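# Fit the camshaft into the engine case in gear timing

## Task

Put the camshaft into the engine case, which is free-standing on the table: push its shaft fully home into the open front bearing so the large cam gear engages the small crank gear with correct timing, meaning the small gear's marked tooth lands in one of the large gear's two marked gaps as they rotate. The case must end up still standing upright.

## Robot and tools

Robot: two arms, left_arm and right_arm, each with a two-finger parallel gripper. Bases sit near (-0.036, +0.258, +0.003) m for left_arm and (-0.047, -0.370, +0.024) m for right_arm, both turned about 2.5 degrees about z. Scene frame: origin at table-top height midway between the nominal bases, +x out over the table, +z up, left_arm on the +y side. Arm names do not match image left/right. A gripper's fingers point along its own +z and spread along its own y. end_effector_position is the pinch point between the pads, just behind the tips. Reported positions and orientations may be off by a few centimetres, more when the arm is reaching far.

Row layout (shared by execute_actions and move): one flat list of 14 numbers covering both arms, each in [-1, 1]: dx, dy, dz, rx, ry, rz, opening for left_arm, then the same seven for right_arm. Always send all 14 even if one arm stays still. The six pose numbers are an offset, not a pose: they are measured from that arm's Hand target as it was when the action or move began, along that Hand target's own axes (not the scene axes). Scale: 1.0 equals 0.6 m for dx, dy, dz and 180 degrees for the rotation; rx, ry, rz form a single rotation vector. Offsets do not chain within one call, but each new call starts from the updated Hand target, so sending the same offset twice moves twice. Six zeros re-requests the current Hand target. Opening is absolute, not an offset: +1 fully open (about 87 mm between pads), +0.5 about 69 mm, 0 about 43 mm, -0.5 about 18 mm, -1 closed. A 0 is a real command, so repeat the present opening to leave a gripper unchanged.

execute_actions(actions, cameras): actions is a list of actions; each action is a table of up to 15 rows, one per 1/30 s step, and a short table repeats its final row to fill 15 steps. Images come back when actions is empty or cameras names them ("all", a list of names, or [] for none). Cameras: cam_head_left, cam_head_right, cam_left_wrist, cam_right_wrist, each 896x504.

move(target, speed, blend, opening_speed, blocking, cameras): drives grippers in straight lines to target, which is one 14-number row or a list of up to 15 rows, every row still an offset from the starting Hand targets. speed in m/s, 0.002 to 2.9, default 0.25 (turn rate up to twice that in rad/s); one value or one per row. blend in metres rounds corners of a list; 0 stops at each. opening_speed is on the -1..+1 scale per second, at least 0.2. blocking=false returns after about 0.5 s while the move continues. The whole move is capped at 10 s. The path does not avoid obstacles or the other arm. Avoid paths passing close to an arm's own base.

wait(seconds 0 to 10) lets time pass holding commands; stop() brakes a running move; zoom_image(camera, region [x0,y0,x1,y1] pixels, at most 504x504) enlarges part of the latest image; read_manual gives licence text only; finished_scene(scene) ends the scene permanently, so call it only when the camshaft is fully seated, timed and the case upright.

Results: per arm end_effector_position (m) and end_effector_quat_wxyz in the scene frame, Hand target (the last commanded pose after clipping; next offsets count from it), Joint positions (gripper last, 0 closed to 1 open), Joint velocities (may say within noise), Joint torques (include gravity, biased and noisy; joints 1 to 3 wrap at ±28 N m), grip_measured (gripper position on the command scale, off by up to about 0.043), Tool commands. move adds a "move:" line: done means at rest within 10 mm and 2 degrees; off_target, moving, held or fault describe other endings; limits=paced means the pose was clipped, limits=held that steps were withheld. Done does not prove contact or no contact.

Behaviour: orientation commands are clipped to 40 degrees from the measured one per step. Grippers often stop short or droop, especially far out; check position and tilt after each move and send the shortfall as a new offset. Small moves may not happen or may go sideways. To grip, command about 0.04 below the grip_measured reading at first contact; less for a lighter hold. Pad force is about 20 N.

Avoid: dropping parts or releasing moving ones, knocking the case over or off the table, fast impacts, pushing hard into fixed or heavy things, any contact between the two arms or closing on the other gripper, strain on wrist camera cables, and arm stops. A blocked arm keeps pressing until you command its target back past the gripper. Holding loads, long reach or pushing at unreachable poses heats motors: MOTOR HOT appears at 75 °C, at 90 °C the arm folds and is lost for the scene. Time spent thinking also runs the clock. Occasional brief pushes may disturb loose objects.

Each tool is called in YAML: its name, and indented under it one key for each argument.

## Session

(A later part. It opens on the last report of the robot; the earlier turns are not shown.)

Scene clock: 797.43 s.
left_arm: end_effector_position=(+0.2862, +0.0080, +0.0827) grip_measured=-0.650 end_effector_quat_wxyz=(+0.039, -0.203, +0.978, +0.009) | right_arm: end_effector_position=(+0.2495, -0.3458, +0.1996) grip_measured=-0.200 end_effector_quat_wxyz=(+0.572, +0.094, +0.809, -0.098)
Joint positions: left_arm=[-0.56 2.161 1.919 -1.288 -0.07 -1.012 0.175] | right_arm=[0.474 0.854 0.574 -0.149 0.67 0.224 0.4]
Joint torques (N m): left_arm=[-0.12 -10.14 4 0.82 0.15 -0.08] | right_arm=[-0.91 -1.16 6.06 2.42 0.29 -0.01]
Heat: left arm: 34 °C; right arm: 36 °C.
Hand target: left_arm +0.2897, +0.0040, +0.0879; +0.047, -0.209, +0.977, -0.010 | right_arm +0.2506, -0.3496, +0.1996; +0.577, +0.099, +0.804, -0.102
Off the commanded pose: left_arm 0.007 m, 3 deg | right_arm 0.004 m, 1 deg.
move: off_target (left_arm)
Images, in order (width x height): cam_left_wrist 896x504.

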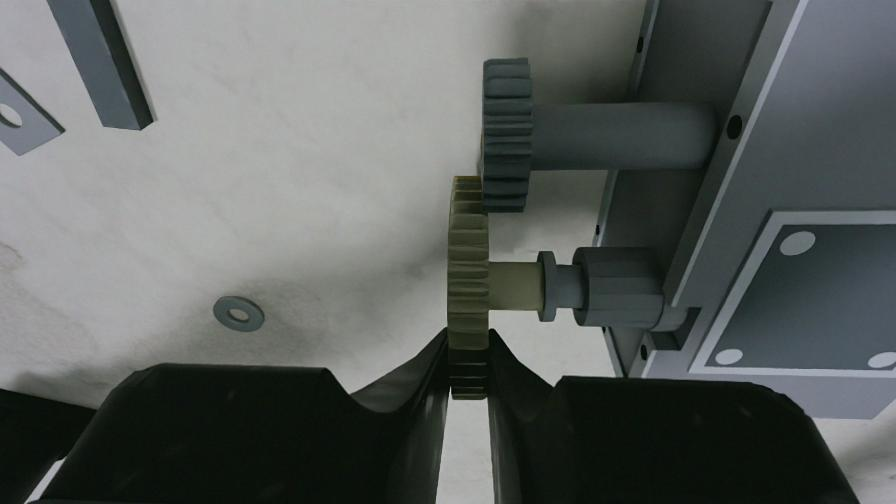

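move:
  target:
    - [0,-0.033,0,0,0,0,-0.8,0,0,0,0,0,0,-0.2]
    - [0,-0.013,0,0,0,0,-0.8,0,0,0,0,0,0,-0.2]
  speed: 0.05
  blend: [0.002,0]
  cameras: ["cam_left_wrist","cam_head_right"]

zoom_image:
  camera: "cam_left_wrist"
  region: [440, 60, 680, 330]

zoom_image:
  camera: "cam_head_right"
  region: [330, 260, 450, 360]

Scene clock: 809.87 s.
left_arm: end_effector_position=(+0.2849, +0.0054, +0.0831) grip_measured=-0.650 end_effector_quat_wxyz=(+0.031, -0.201, +0.979, +0.018) | right_arm: end_effector_position=(+0.2495, -0.3458, +0.1996) grip_measured=-0.200 end_effector_quat_wxyz=(+0.572, +0.094, +0.809, -0.098)
Joint positions: left_arm=[-0.567 2.192 1.967 -1.33 -0.07 -1.016 0.175] | right_arm=[0.474 0.854 0.574 -0.149 0.67 0.224 0.4]
Joint torques (N m): left_arm=[-0.29 -10.25 4.08 0.98 0.15 -0.12] | right_arm=[-0.92 -1.13 6.02 2.41 0.29 -0.01]
Heat: left arm: 36 °C; right arm: 36 °C.
Hand target: left_arm +0.2929, -0.0031, +0.0883; +0.047, -0.209, +0.977, -0.010 | right_arm +0.2506, -0.3496, +0.1996; +0.577, +0.099, +0.804, -0.102
Off the commanded pose: left_arm 0.013 m, 4 deg | right_arm 0.004 m, 1 deg.
move: off_target (left_arm)
Images, in order (width x height): cam_head_right 896x504, cam_left_wrist 896x504.

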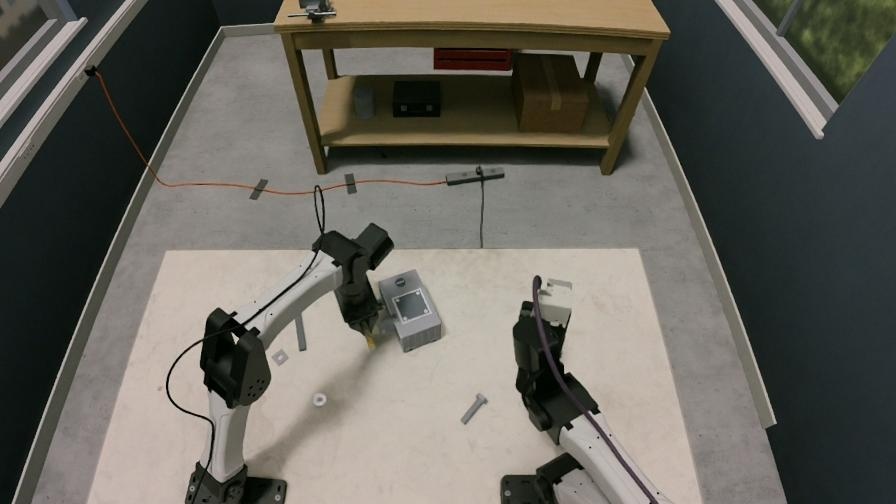

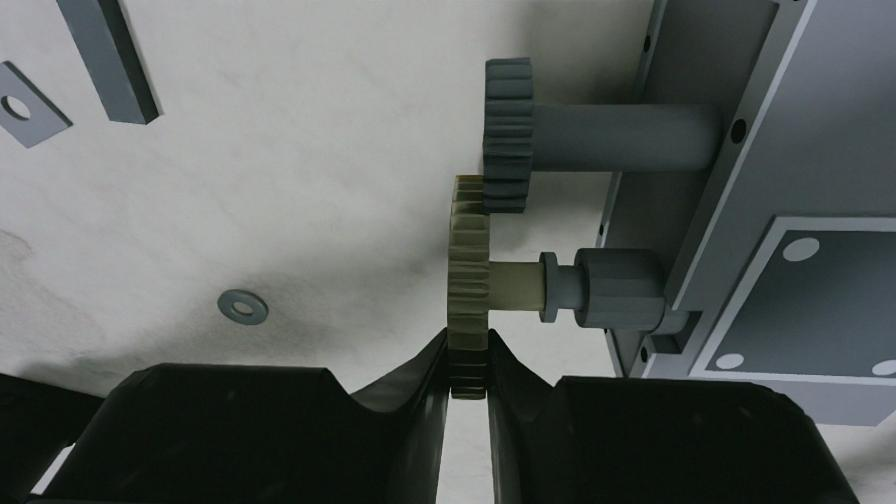

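Scaled by 1.867 from the camera's 896x504 image, which has a finer 1280x720 frame.

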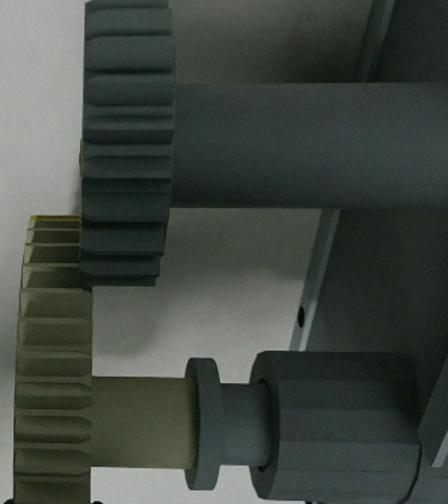

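Scaled by 4.200 from the camera's 896x504 image, which has a finer 1280x720 frame.

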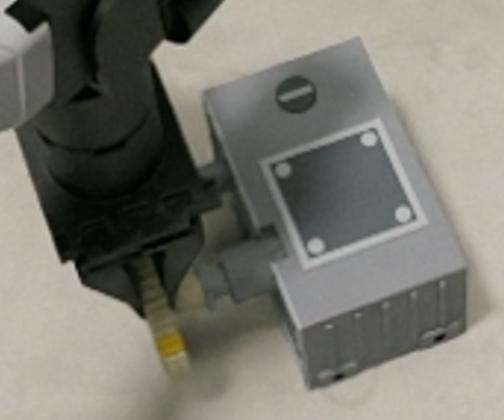

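zoom_image:
  camera: "cam_left_wrist"
  region: [440, 165, 540, 265]

zoom_image:
  camera: "cam_left_wrist"
  region: [440, 50, 560, 170]

zoom_image:
  camera: "cam_left_wrist"
  region: [440, 230, 520, 330]

Scaled by 5.040 from the camera's 896x504 image, which has a finer 1280x720 frame.

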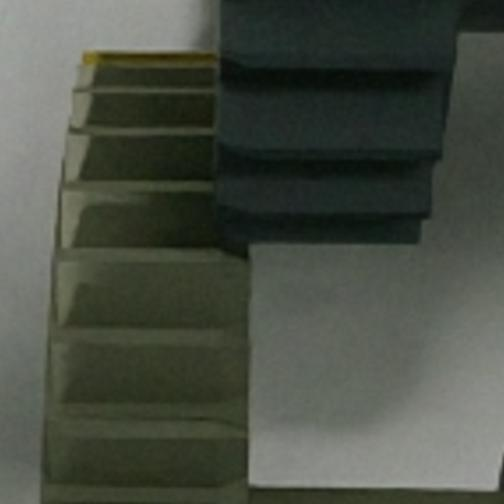

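Scaled by 4.200 from the camera's 896x504 image, which has a finer 1280x720 frame.

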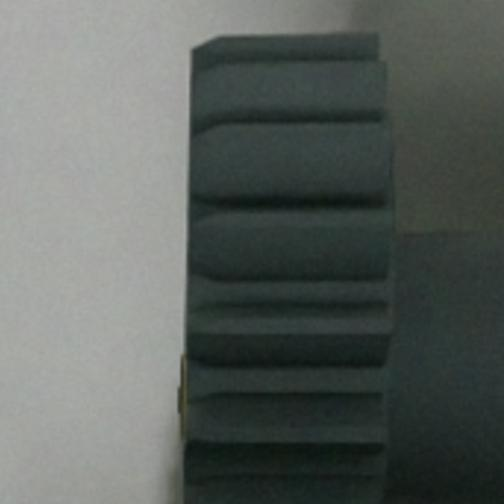

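Scaled by 5.040 from the camera's 896x504 image, which has a finer 1280x720 frame.

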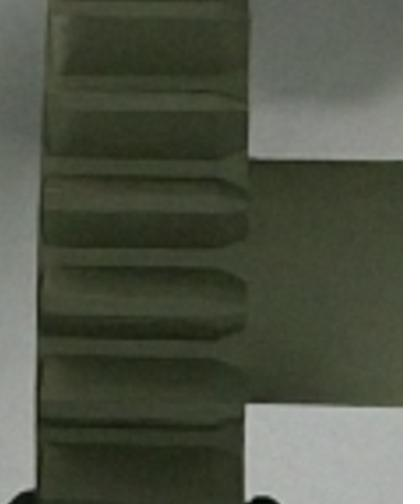

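move:
  target:
    - [-0.0016,0,0,0,0.011,0,-0.8,0,0,0,0,0,0,-0.2]
    - [-0.0016,-0.022,0,0,0.011,0,-0.8,0,0,0,0,0,0,-0.2]
  speed: 0.05
  cameras: ["cam_left_wrist"]

zoom_image:
  camera: "cam_left_wrist"
  region: [440, 50, 680, 330]

Scene clock: 863.50 s.
left_arm: end_effector_position=(+0.2855, +0.0049, +0.0842) grip_measured=-0.649 end_effector_quat_wxyz=(+0.012, -0.202, +0.979, +0.024) | right_arm: end_effector_position=(+0.2495, -0.3458, +0.1996) grip_measured=-0.200 end_effector_quat_wxyz=(+0.572, +0.094, +0.809, -0.098)
Joint positions: left_arm=[-0.559 2.236 2.04 -1.391 -0.05 -1.011 0.175] | right_arm=[0.474 0.854 0.574 -0.149 0.67 0.224 0.4]
Joint torques (N m): left_arm=[-1.01 -8.18 8.14 0.89 0.27 -0.19] | right_arm=[-0.84 -1.02 6.09 2.43 0.3 0]
Heat: left arm: 36 °C; right arm: 37 °C.
Hand target: left_arm +0.2992, -0.0147, +0.0888; +0.030, -0.209, +0.977, -0.014 | right_arm +0.2506, -0.3496, +0.1996; +0.577, +0.099, +0.804, -0.102
Off the commanded pose: left_arm 0.024 m, 5 deg | right_arm 0.004 m, 1 deg.
move: off_target (left_arm)
Images, in order (width x height): cam_left_wrist 896x504.

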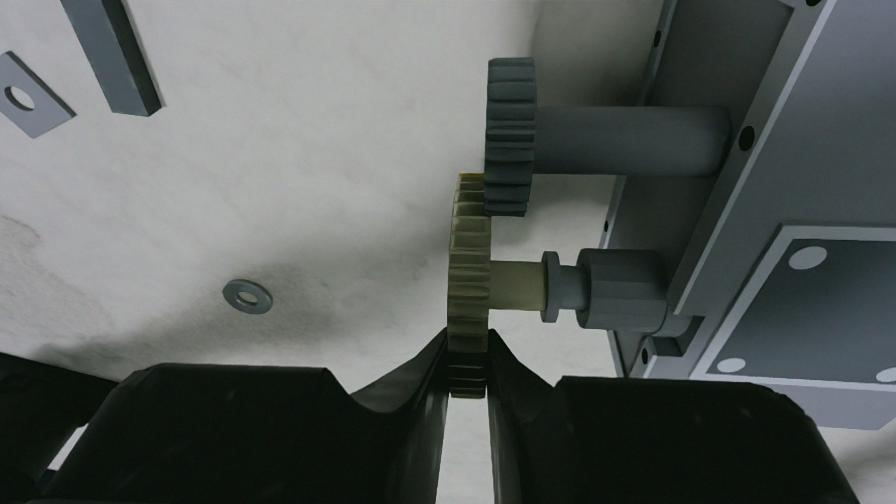

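Scaled by 1.800 from the camera's 896x504 image, which has a finer 1280x720 frame.

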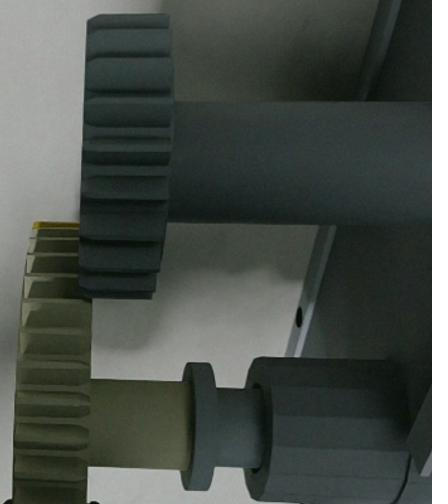

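move:
  target:
    - [0,0.025,0.008,0.01,0,0,-0.8,0,0,0,0,0,0,-0.2]
    - [0,0.0,0.010,0.01,0,0,-0.8,0,0,0,0,0,0,-0.2]
  speed: 0.05
  cameras: ["cam_left_wrist"]

zoom_image:
  camera: "cam_left_wrist"
  region: [440, 50, 680, 330]

Scene clock: 872.60 s.
left_arm: end_effector_position=(+0.2853, +0.0047, +0.0832) grip_measured=-0.649 end_effector_quat_wxyz=(+0.015, -0.202, +0.979, +0.003) | right_arm: end_effector_position=(+0.2495, -0.3458, +0.1996) grip_measured=-0.200 end_effector_quat_wxyz=(+0.572, +0.094, +0.809, -0.098)
Joint positions: left_arm=[-0.549 2.195 1.969 -1.327 -0.025 -0.999 0.176] | right_arm=[0.474 0.854 0.574 -0.149 0.67 0.224 0.4]
Joint torques (N m): left_arm=[-1.22 -7.42 7.54 1.06 0.21 -0.22] | right_arm=[-0.9 -1.09 6.05 2.41 0.29 0]
Heat: left arm: 36 °C; right arm: 37 °C.
Hand target: left_arm +0.2995, -0.0148, +0.0828; +0.033, -0.208, +0.977, -0.029 | right_arm +0.2506, -0.3496, +0.1996; +0.577, +0.099, +0.804, -0.102
Off the commanded pose: left_arm 0.024 m, 4 deg | right_arm 0.004 m, 1 deg.
move: off_target (left_arm)
Images, in order (width x height): cam_left_wrist 896x504.

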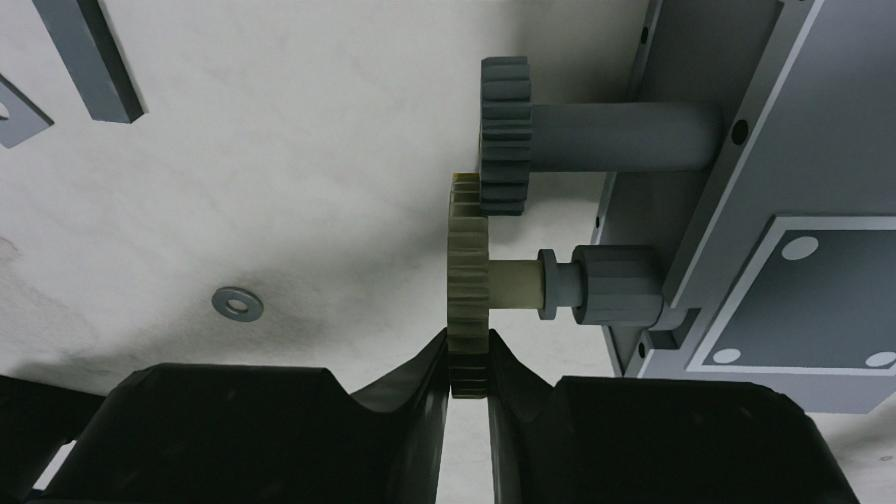

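Scaled by 1.800 from the camera's 896x504 image, which has a finer 1280x720 frame.

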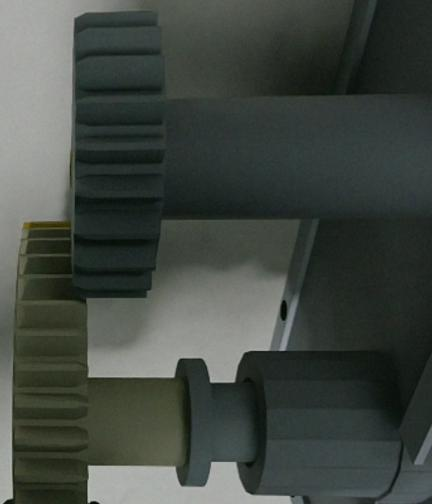

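zoom_image:
  camera: "cam_left_wrist"
  region: [440, 165, 540, 265]

zoom_image:
  camera: "cam_left_wrist"
  region: [440, 50, 560, 170]

zoom_image:
  camera: "cam_left_wrist"
  region: [440, 230, 520, 330]

Scaled by 5.040 from the camera's 896x504 image, which has a finer 1280x720 frame.

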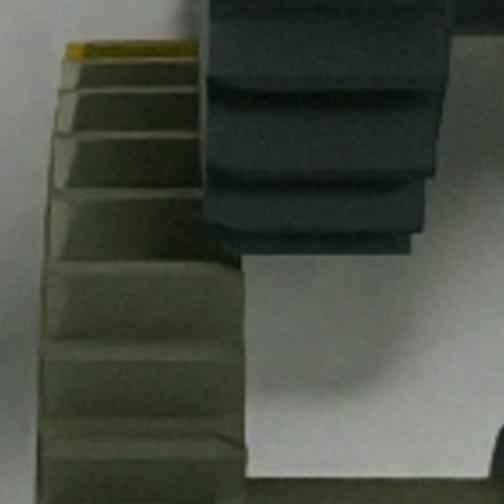

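Scaled by 4.200 from the camera's 896x504 image, which has a finer 1280x720 frame.

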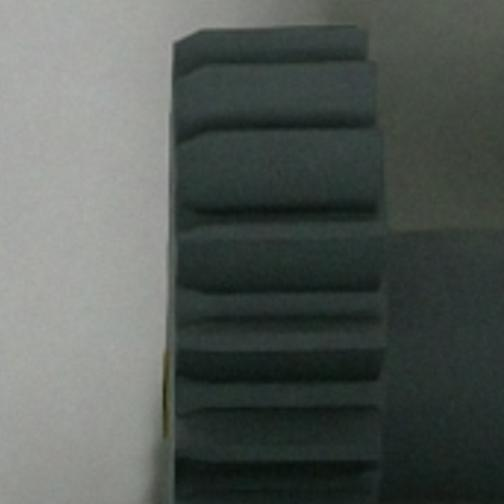

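Scaled by 5.040 from the camera's 896x504 image, which has a finer 1280x720 frame.

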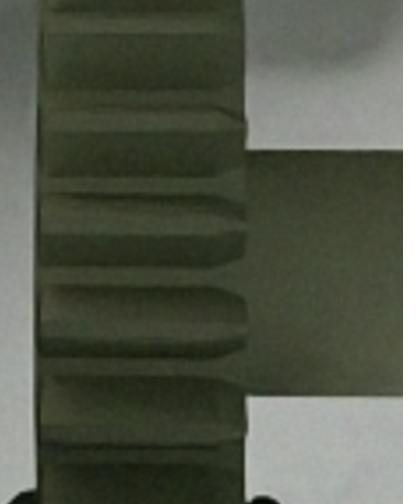

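move:
  target:
    - [0,0.035,0,0,0,0,-0.8,0,0,0,0,0,0,-0.2]
    - [0,0.012,0,0,-0.006,0,-0.8,0,0,0,0,0,0,-0.2]
    - [0,0.012,0,0,0.004,0,-0.8,0,0,0,0,0,0,-0.2]
    - [0,0.004,0,0,0,0,-0.8,0,0,0,0,0,0,-0.2]
  speed: 0.06
  cameras: ["cam_left_wrist"]

zoom_image:
  camera: "cam_left_wrist"
  region: [440, 50, 680, 330]

Scene clock: 887.93 s.
left_arm: end_effector_position=(+0.2853, +0.0043, +0.0831) grip_measured=-0.648 end_effector_quat_wxyz=(+0.018, -0.201, +0.979, -0.001) | right_arm: end_effector_position=(+0.2495, -0.3458, +0.1996) grip_measured=-0.200 end_effector_quat_wxyz=(+0.572, +0.094, +0.809, -0.098)
Joint positions: left_arm=[-0.55 2.186 1.954 -1.313 -0.024 -0.998 0.176] | right_arm=[0.474 0.854 0.574 -0.149 0.67 0.224 0.4]
Joint torques (N m): left_arm=[-0.96 -7.41 7.47 1 0.18 -0.21] | right_arm=[-0.9 -1.07 6.01 2.4 0.31 -0.02]
Heat: left arm: 36 °C; right arm: 37 °C.
Hand target: left_arm +0.2986, -0.0127, +0.0828; +0.033, -0.208, +0.977, -0.029 | right_arm +0.2506, -0.3496, +0.1996; +0.577, +0.099, +0.804, -0.102
Off the commanded pose: left_arm 0.021 m, 4 deg | right_arm 0.004 m, 1 deg.
move: off_target (left_arm)
Images, in order (width x height): cam_left_wrist 896x504.

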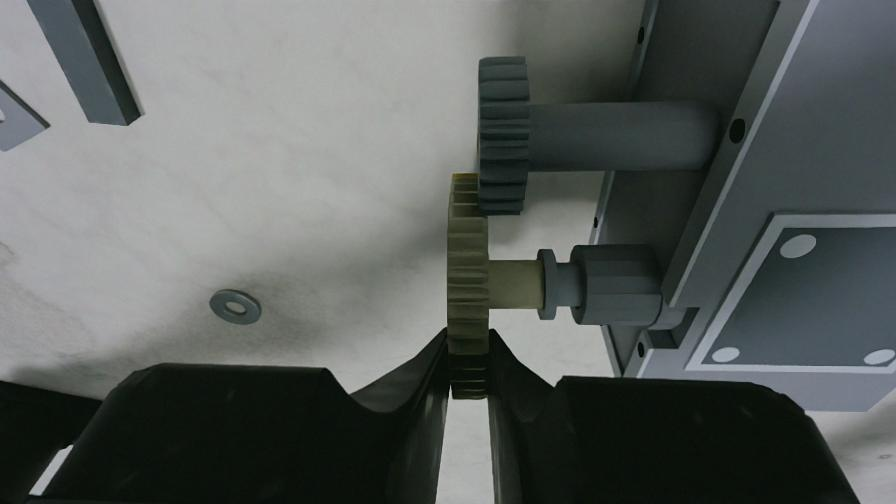

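Scaled by 1.800 from the camera's 896x504 image, which has a finer 1280x720 frame.

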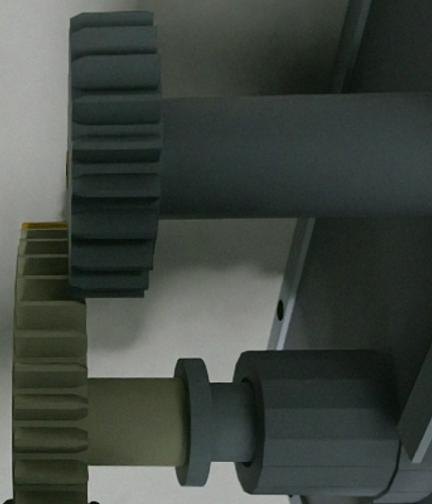

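move:
  target:
    - [0,0.02,0,0,0,0,-0.8,0,0,0,0,0,0,-0.2]
    - [0,-0.012,0,0,-0.01,-0.004,-0.8,0,0,0,0,0,0,-0.2]
    - [0,-0.012,0,0,0.01,0.004,-0.8,0,0,0,0,0,0,-0.2]
    - [0,-0.012,0,0,0,0,-0.8,0,0,0,0,0,0,-0.2]
  speed: 0.06
  cameras: ["cam_left_wrist","cam_head_right"]

zoom_image:
  camera: "cam_left_wrist"
  region: [440, 50, 680, 330]

Scene clock: 899.10 s.
left_arm: end_effector_position=(+0.2887, -0.0041, +0.0830) grip_measured=-0.649 end_effector_quat_wxyz=(+0.012, -0.200, +0.980, +0.003) | right_arm: end_effector_position=(+0.2495, -0.3458, +0.1996) grip_measured=-0.200 end_effector_quat_wxyz=(+0.572, +0.094, +0.809, -0.098)
Joint positions: left_arm=[-0.561 2.239 2.039 -1.359 -0.021 -1.007 0.175] | right_arm=[0.474 0.854 0.574 -0.149 0.67 0.224 0.4]
Joint torques (N m): left_arm=[-0.81 -9.17 5 1.19 0.15 -0.21] | right_arm=[-0.94 -1.17 6.06 2.4 0.32 -0.01]
Heat: left arm: 35 °C; right arm: 37 °C.
Hand target: left_arm +0.3015, -0.0192, +0.0832; +0.033, -0.208, +0.977, -0.029 | right_arm +0.2506, -0.3496, +0.1996; +0.577, +0.099, +0.804, -0.102
Off the commanded pose: left_arm 0.020 m, 5 deg | right_arm 0.004 m, 1 deg.
move: off_target (left_arm)
Images, in order (width x height): cam_head_right 896x504, cam_left_wrist 896x504.

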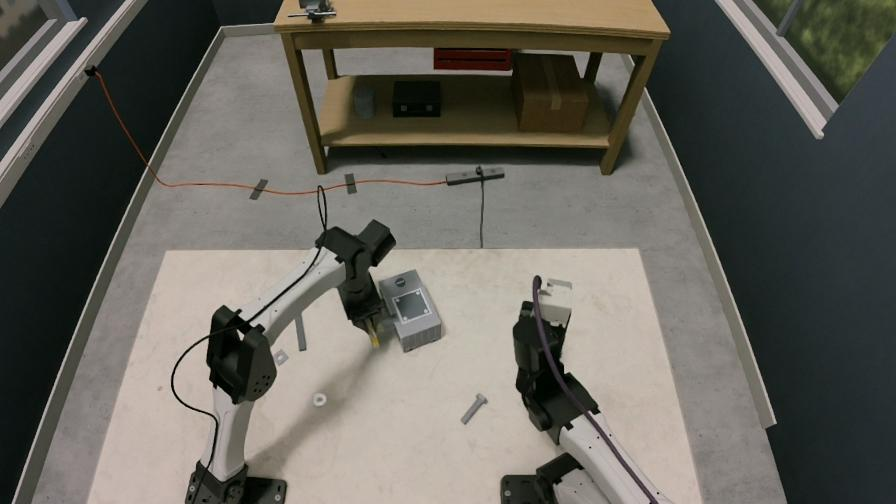

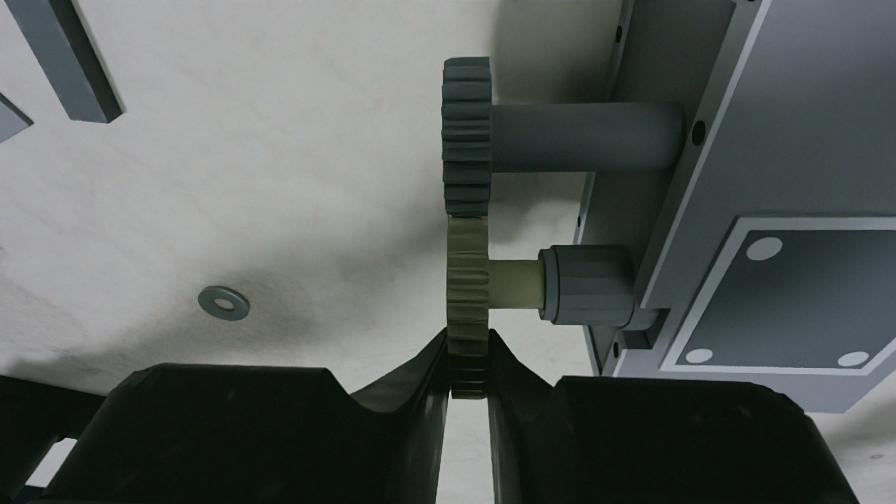

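Scaled by 1.800 from the camera's 896x504 image, which has a finer 1280x720 frame.

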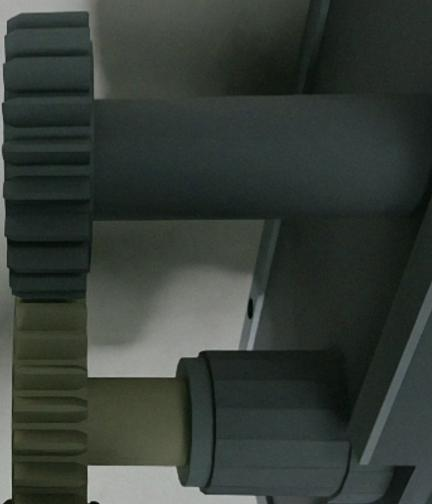

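zoom_image:
  camera: "cam_left_wrist"
  region: [430, 200, 530, 330]

zoom_image:
  camera: "cam_left_wrist"
  region: [430, 50, 530, 180]

zoom_image:
  camera: "cam_head_right"
  region: [350, 310, 400, 350]

Scaled by 3.877 from the camera's 896x504 image, which has a finer 1280x720 frame.

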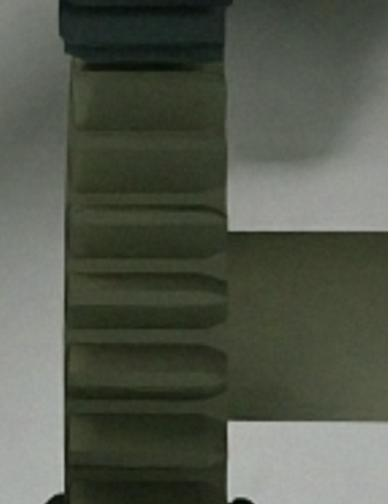

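Scaled by 3.877 from the camera's 896x504 image, which has a finer 1280x720 frame.

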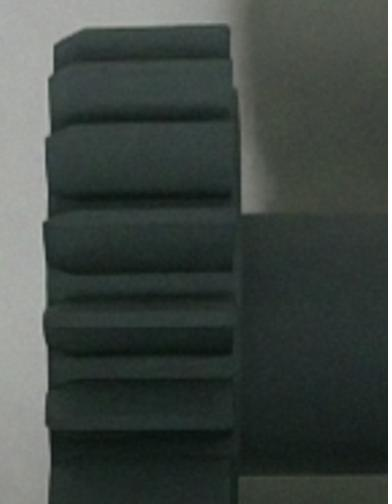

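Scaled by 10.080 from the camera's 896x504 image, which has a finer 1280x720 frame.

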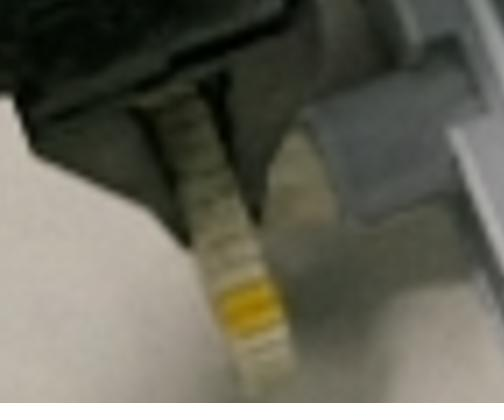

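move:
  target:
    - [0,0.015,0,0,0,0,-0.8,0,0,0,0,0,0,-0.2]
    - [0,0.015,0,0,0,0,-0.4,0,0,0,0,0,0,-0.2]
  speed: 0.05
  opening_speed: 0.4
  cameras: ["cam_left_wrist","cam_head_right"]

Scene clock: 923.63 s.
left_arm: end_effector_position=(+0.2919, -0.0072, +0.0783) grip_measured=-0.400 end_effector_quat_wxyz=(+0.024, -0.202, +0.979, -0.012) | right_arm: end_effector_position=(+0.2495, -0.3458, +0.1996) grip_measured=-0.200 end_effector_quat_wxyz=(+0.572, +0.094, +0.809, -0.098)
Joint positions: left_arm=[-0.561 2.213 1.978 -1.287 -0.018 -1.011 0.3] | right_arm=[0.474 0.854 0.574 -0.149 0.67 0.224 0.4]
Joint torques (N m): left_arm=[-0.01 -9.84 4.74 0.84 0.12 -0.08] | right_arm=[-0.88 -1.11 6.02 2.43 0.3 0]
Heat: left arm: 38 °C; right arm: 37 °C.
Hand target: left_arm +0.2978, -0.0110, +0.0826; +0.033, -0.208, +0.977, -0.029 | right_arm +0.2506, -0.3496, +0.1996; +0.577, +0.099, +0.804, -0.102
Off the commanded pose: left_arm 0.008 m, 2 deg | right_arm 0.004 m, 1 deg.
move: done; target 2's new opening was sent with left_arm's hand 0.012 m and 4 deg from that target
Images, in order (width x height): cam_head_right 896x504, cam_left_wrist 896x504.

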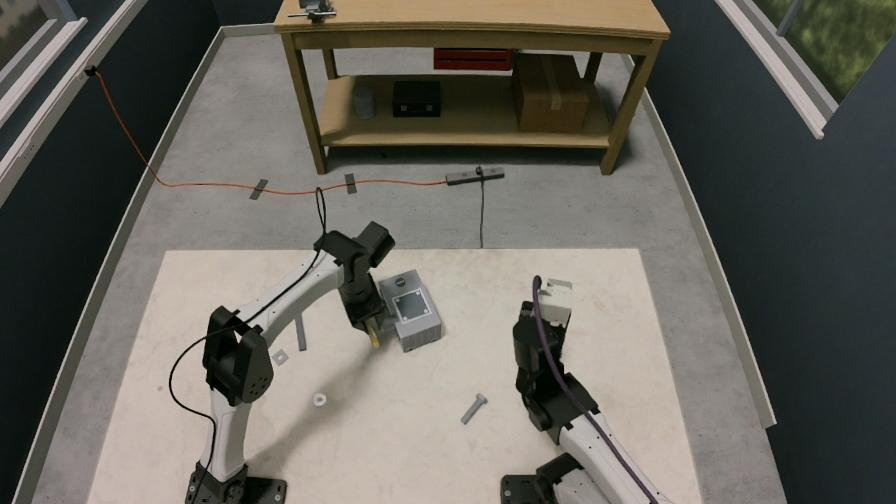

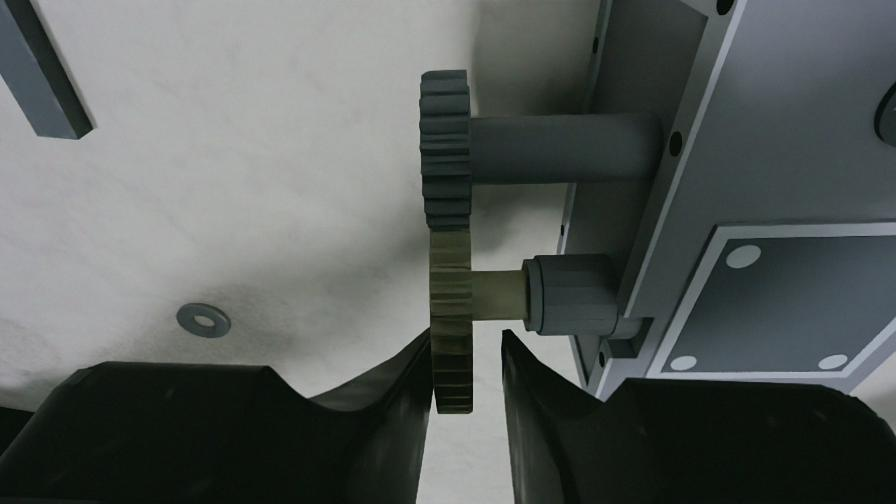

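move:
  target:
    - [0,0.008,0,0,0,0,-0.4,0,0,0,0,0,0,-0.2]
    - [0,0.012,-0.22,0,0,0,-0.4,0,0,0,0,0,0,-0.2]
    - [-0.098,0.401,-0.179,0.442,-0.402,0.362,-0.4,0,0,0,0,0,0,-0.2]
  speed: [0.05,0.12,0.3]
  blend: [0.003,0.01,0]
  cameras: ["all"]

zoom_image:
  camera: "cam_left_wrist"
  region: [430, 60, 700, 240]

Scene clock: 938.67 s.
left_arm: end_effector_position=(+0.2474, +0.2356, +0.1716) grip_measured=-0.400 end_effector_quat_wxyz=(+0.615, +0.315, +0.634, -0.346) | right_arm: end_effector_position=(+0.2495, -0.3458, +0.1996) grip_measured=-0.200 end_effector_quat_wxyz=(+0.572, +0.094, +0.809, -0.098)
Joint positions: left_arm=[0.629 1.252 0.475 0.445 1.559 0.279 0.3] | right_arm=[0.474 0.854 0.574 -0.149 0.67 0.224 0.4]
Joint torques (N m): left_arm=[0.16 -3.58 4.85 1.55 0.37 0.07] | right_arm=[-0.83 -1.09 6.09 2.41 0.3 0]
Heat: left arm: 38 °C; right arm: 37 °C.
Hand target: left_arm +0.2456, +0.2371, +0.1755; +0.646, +0.359, +0.508, -0.441 | right_arm +0.2506, -0.3496, +0.1996; +0.577, +0.099, +0.804, -0.102
Off the commanded pose: left_arm 0.005 m, 19 deg | right_arm 0.004 m, 1 deg.
joint sent to its limit (left arm) — joint 5 (wrist yaw), upper limit. The joint targets are off in orientation, not in position.
move: off_target (left_arm); blend cut to 0.0024 m at target 1

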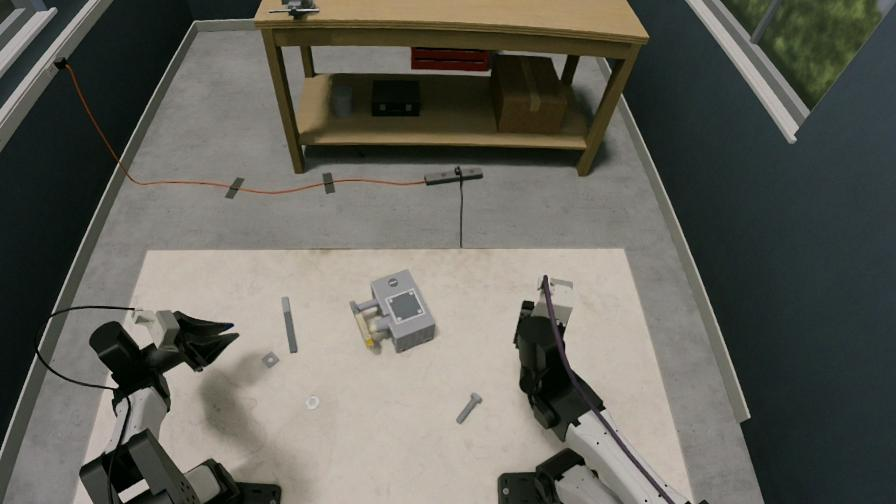

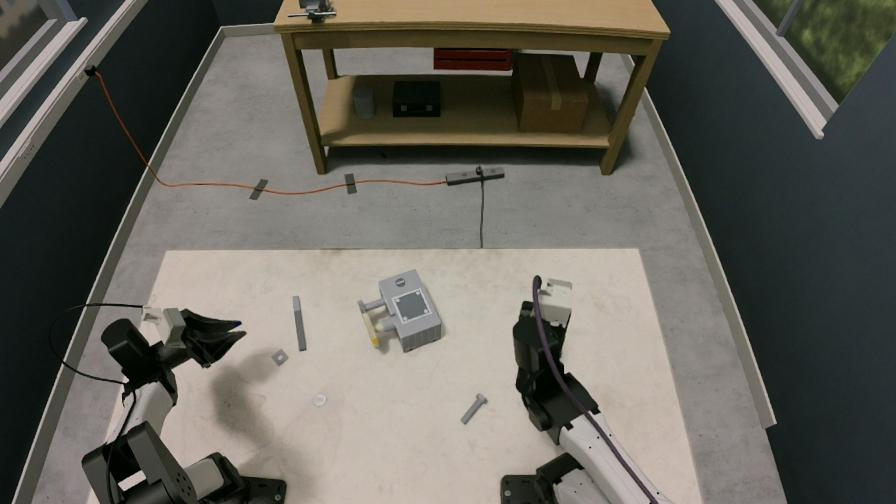

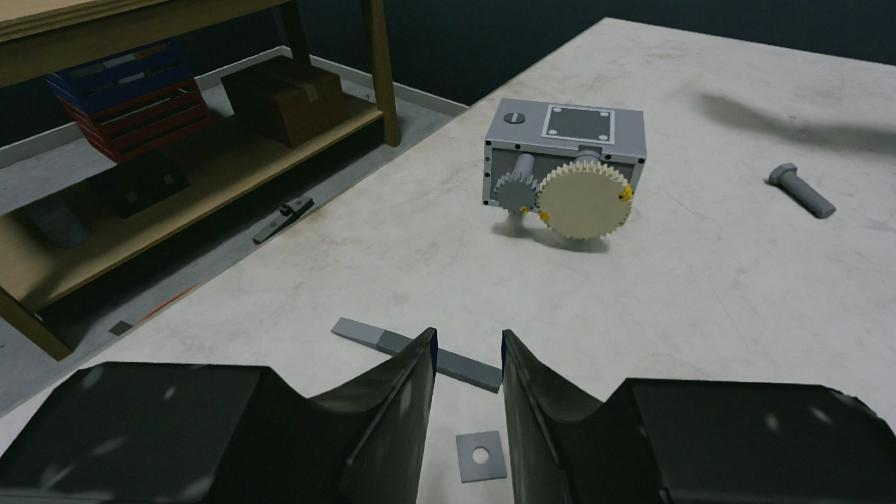

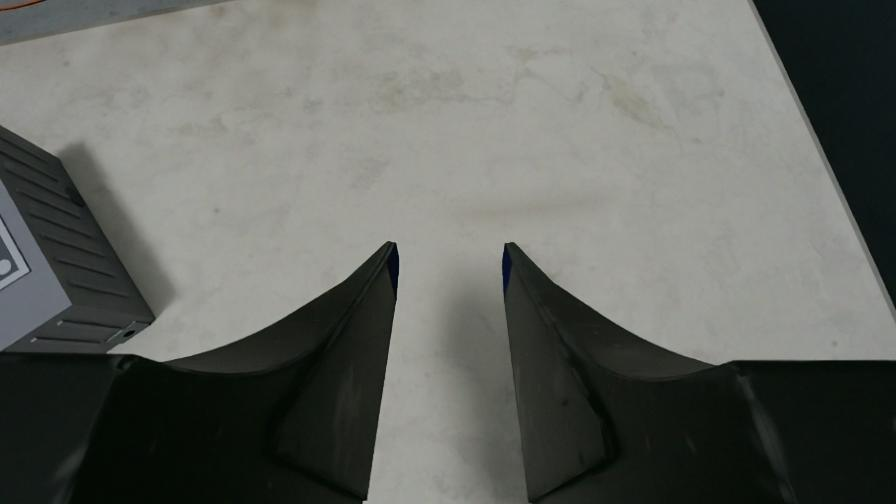

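Scaled by 1.867 from the camera's 896x504 image, which has a finer 1280x720 frame.

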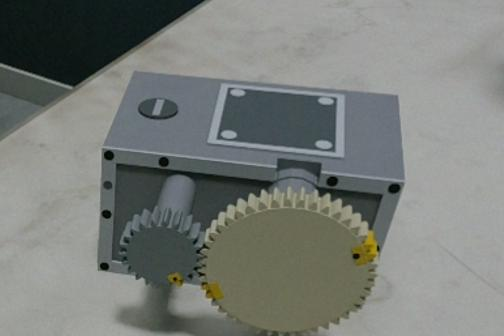

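zoom_image:
  camera: "cam_left_wrist"
  region: [490, 150, 580, 240]

zoom_image:
  camera: "cam_left_wrist"
  region: [510, 180, 560, 230]

Scaled by 5.600 from the camera's 896x504 image, which has a finer 1280x720 frame.

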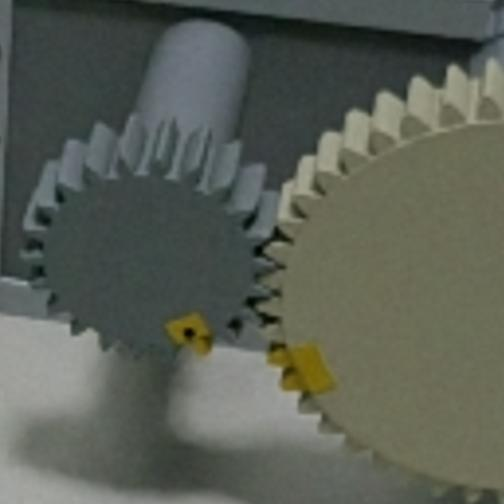

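Scaled by 10.080 from the camera's 896x504 image, which has a finer 1280x720 frame.

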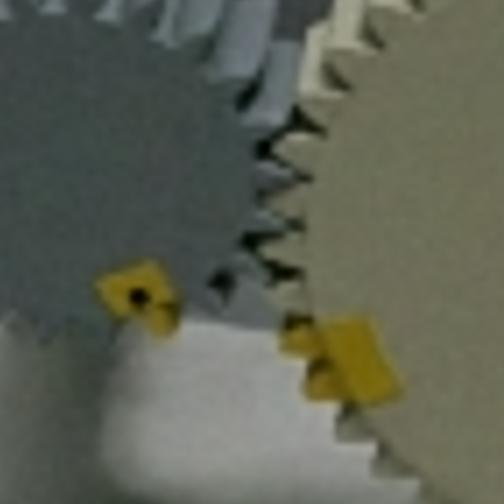

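move:
  target: [0.09,-0.011,0.1675,0,0,0,-0.4,0,0,0,0,0,0,-0.2]
  speed: 0.25
  cameras: ["cam_left_wrist"]

Scene clock: 958.47 s.
left_arm: end_effector_position=(+0.2786, +0.1343, +0.1422) grip_measured=-0.400 end_effector_quat_wxyz=(+0.596, +0.376, +0.578, -0.411) | right_arm: end_effector_position=(+0.2495, -0.3458, +0.1996) grip_measured=-0.200 end_effector_quat_wxyz=(+0.572, +0.094, +0.809, -0.098)
Joint positions: left_arm=[0.205 1.694 0.409 1.493 1.338 -0.23 0.3] | right_arm=[0.474 0.854 0.574 -0.149 0.67 0.224 0.4]
Joint torques (N m): left_arm=[-1.2 -3.34 2.95 1.98 -0.2 -0.08] | right_arm=[-0.83 -1.1 6.04 2.42 0.31 0.01]
Heat: left arm: 34 °C; right arm: 37 °C.
Hand target: left_arm +0.2787, +0.1319, +0.1455; +0.646, +0.359, +0.508, -0.441 | right_arm +0.2506, -0.3496, +0.1996; +0.577, +0.099, +0.804, -0.102
Off the commanded pose: left_arm 0.004 m, 11 deg | right_arm 0.004 m, 1 deg.
joint sent to its limit (left arm) — joint 4 (wrist pitch), upper limit. The joint targets are off in orientation, not in position.
move: off_target (left_arm)
Images, in order (width x height): cam_left_wrist 896x504.

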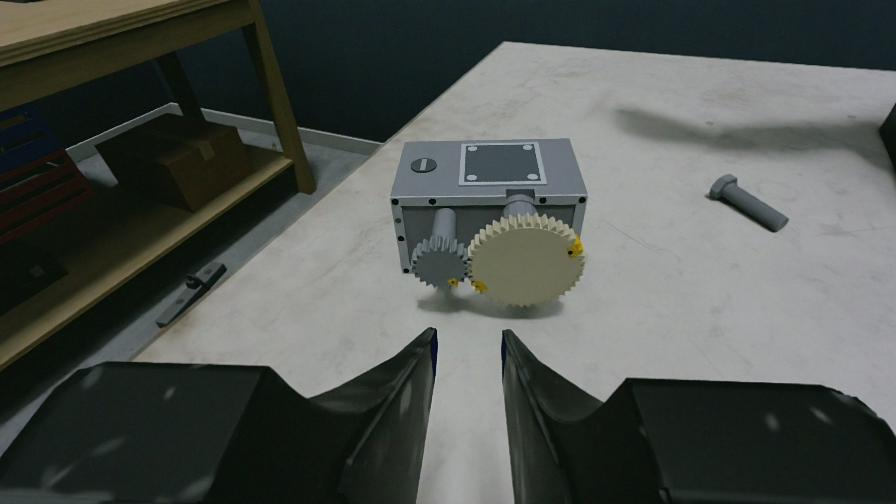

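zoom_image:
  camera: "cam_left_wrist"
  region: [430, 230, 500, 300]

zoom_image:
  camera: "cam_left_wrist"
  region: [446, 255, 490, 299]

Scaled by 7.200 from the camera's 896x504 image, which has a finer 1280x720 frame.

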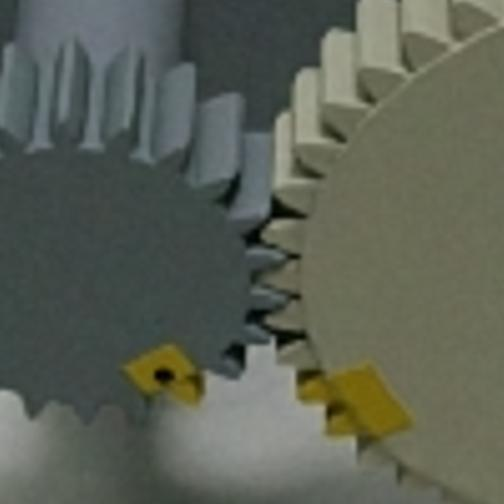

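Scaled by 11.455 from the camera's 896x504 image, which has a finer 1280x720 frame.

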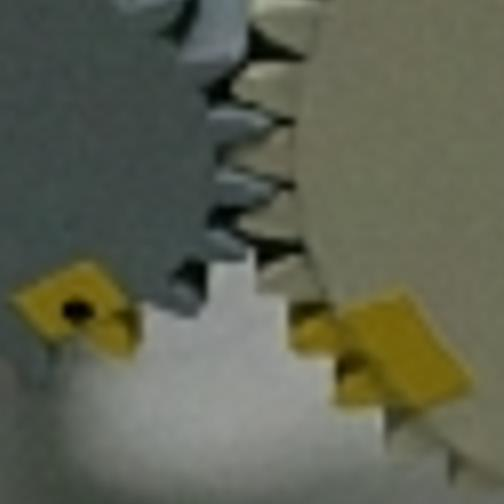

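finished_scene:
  scene: 1

The scene is finished: the task was done.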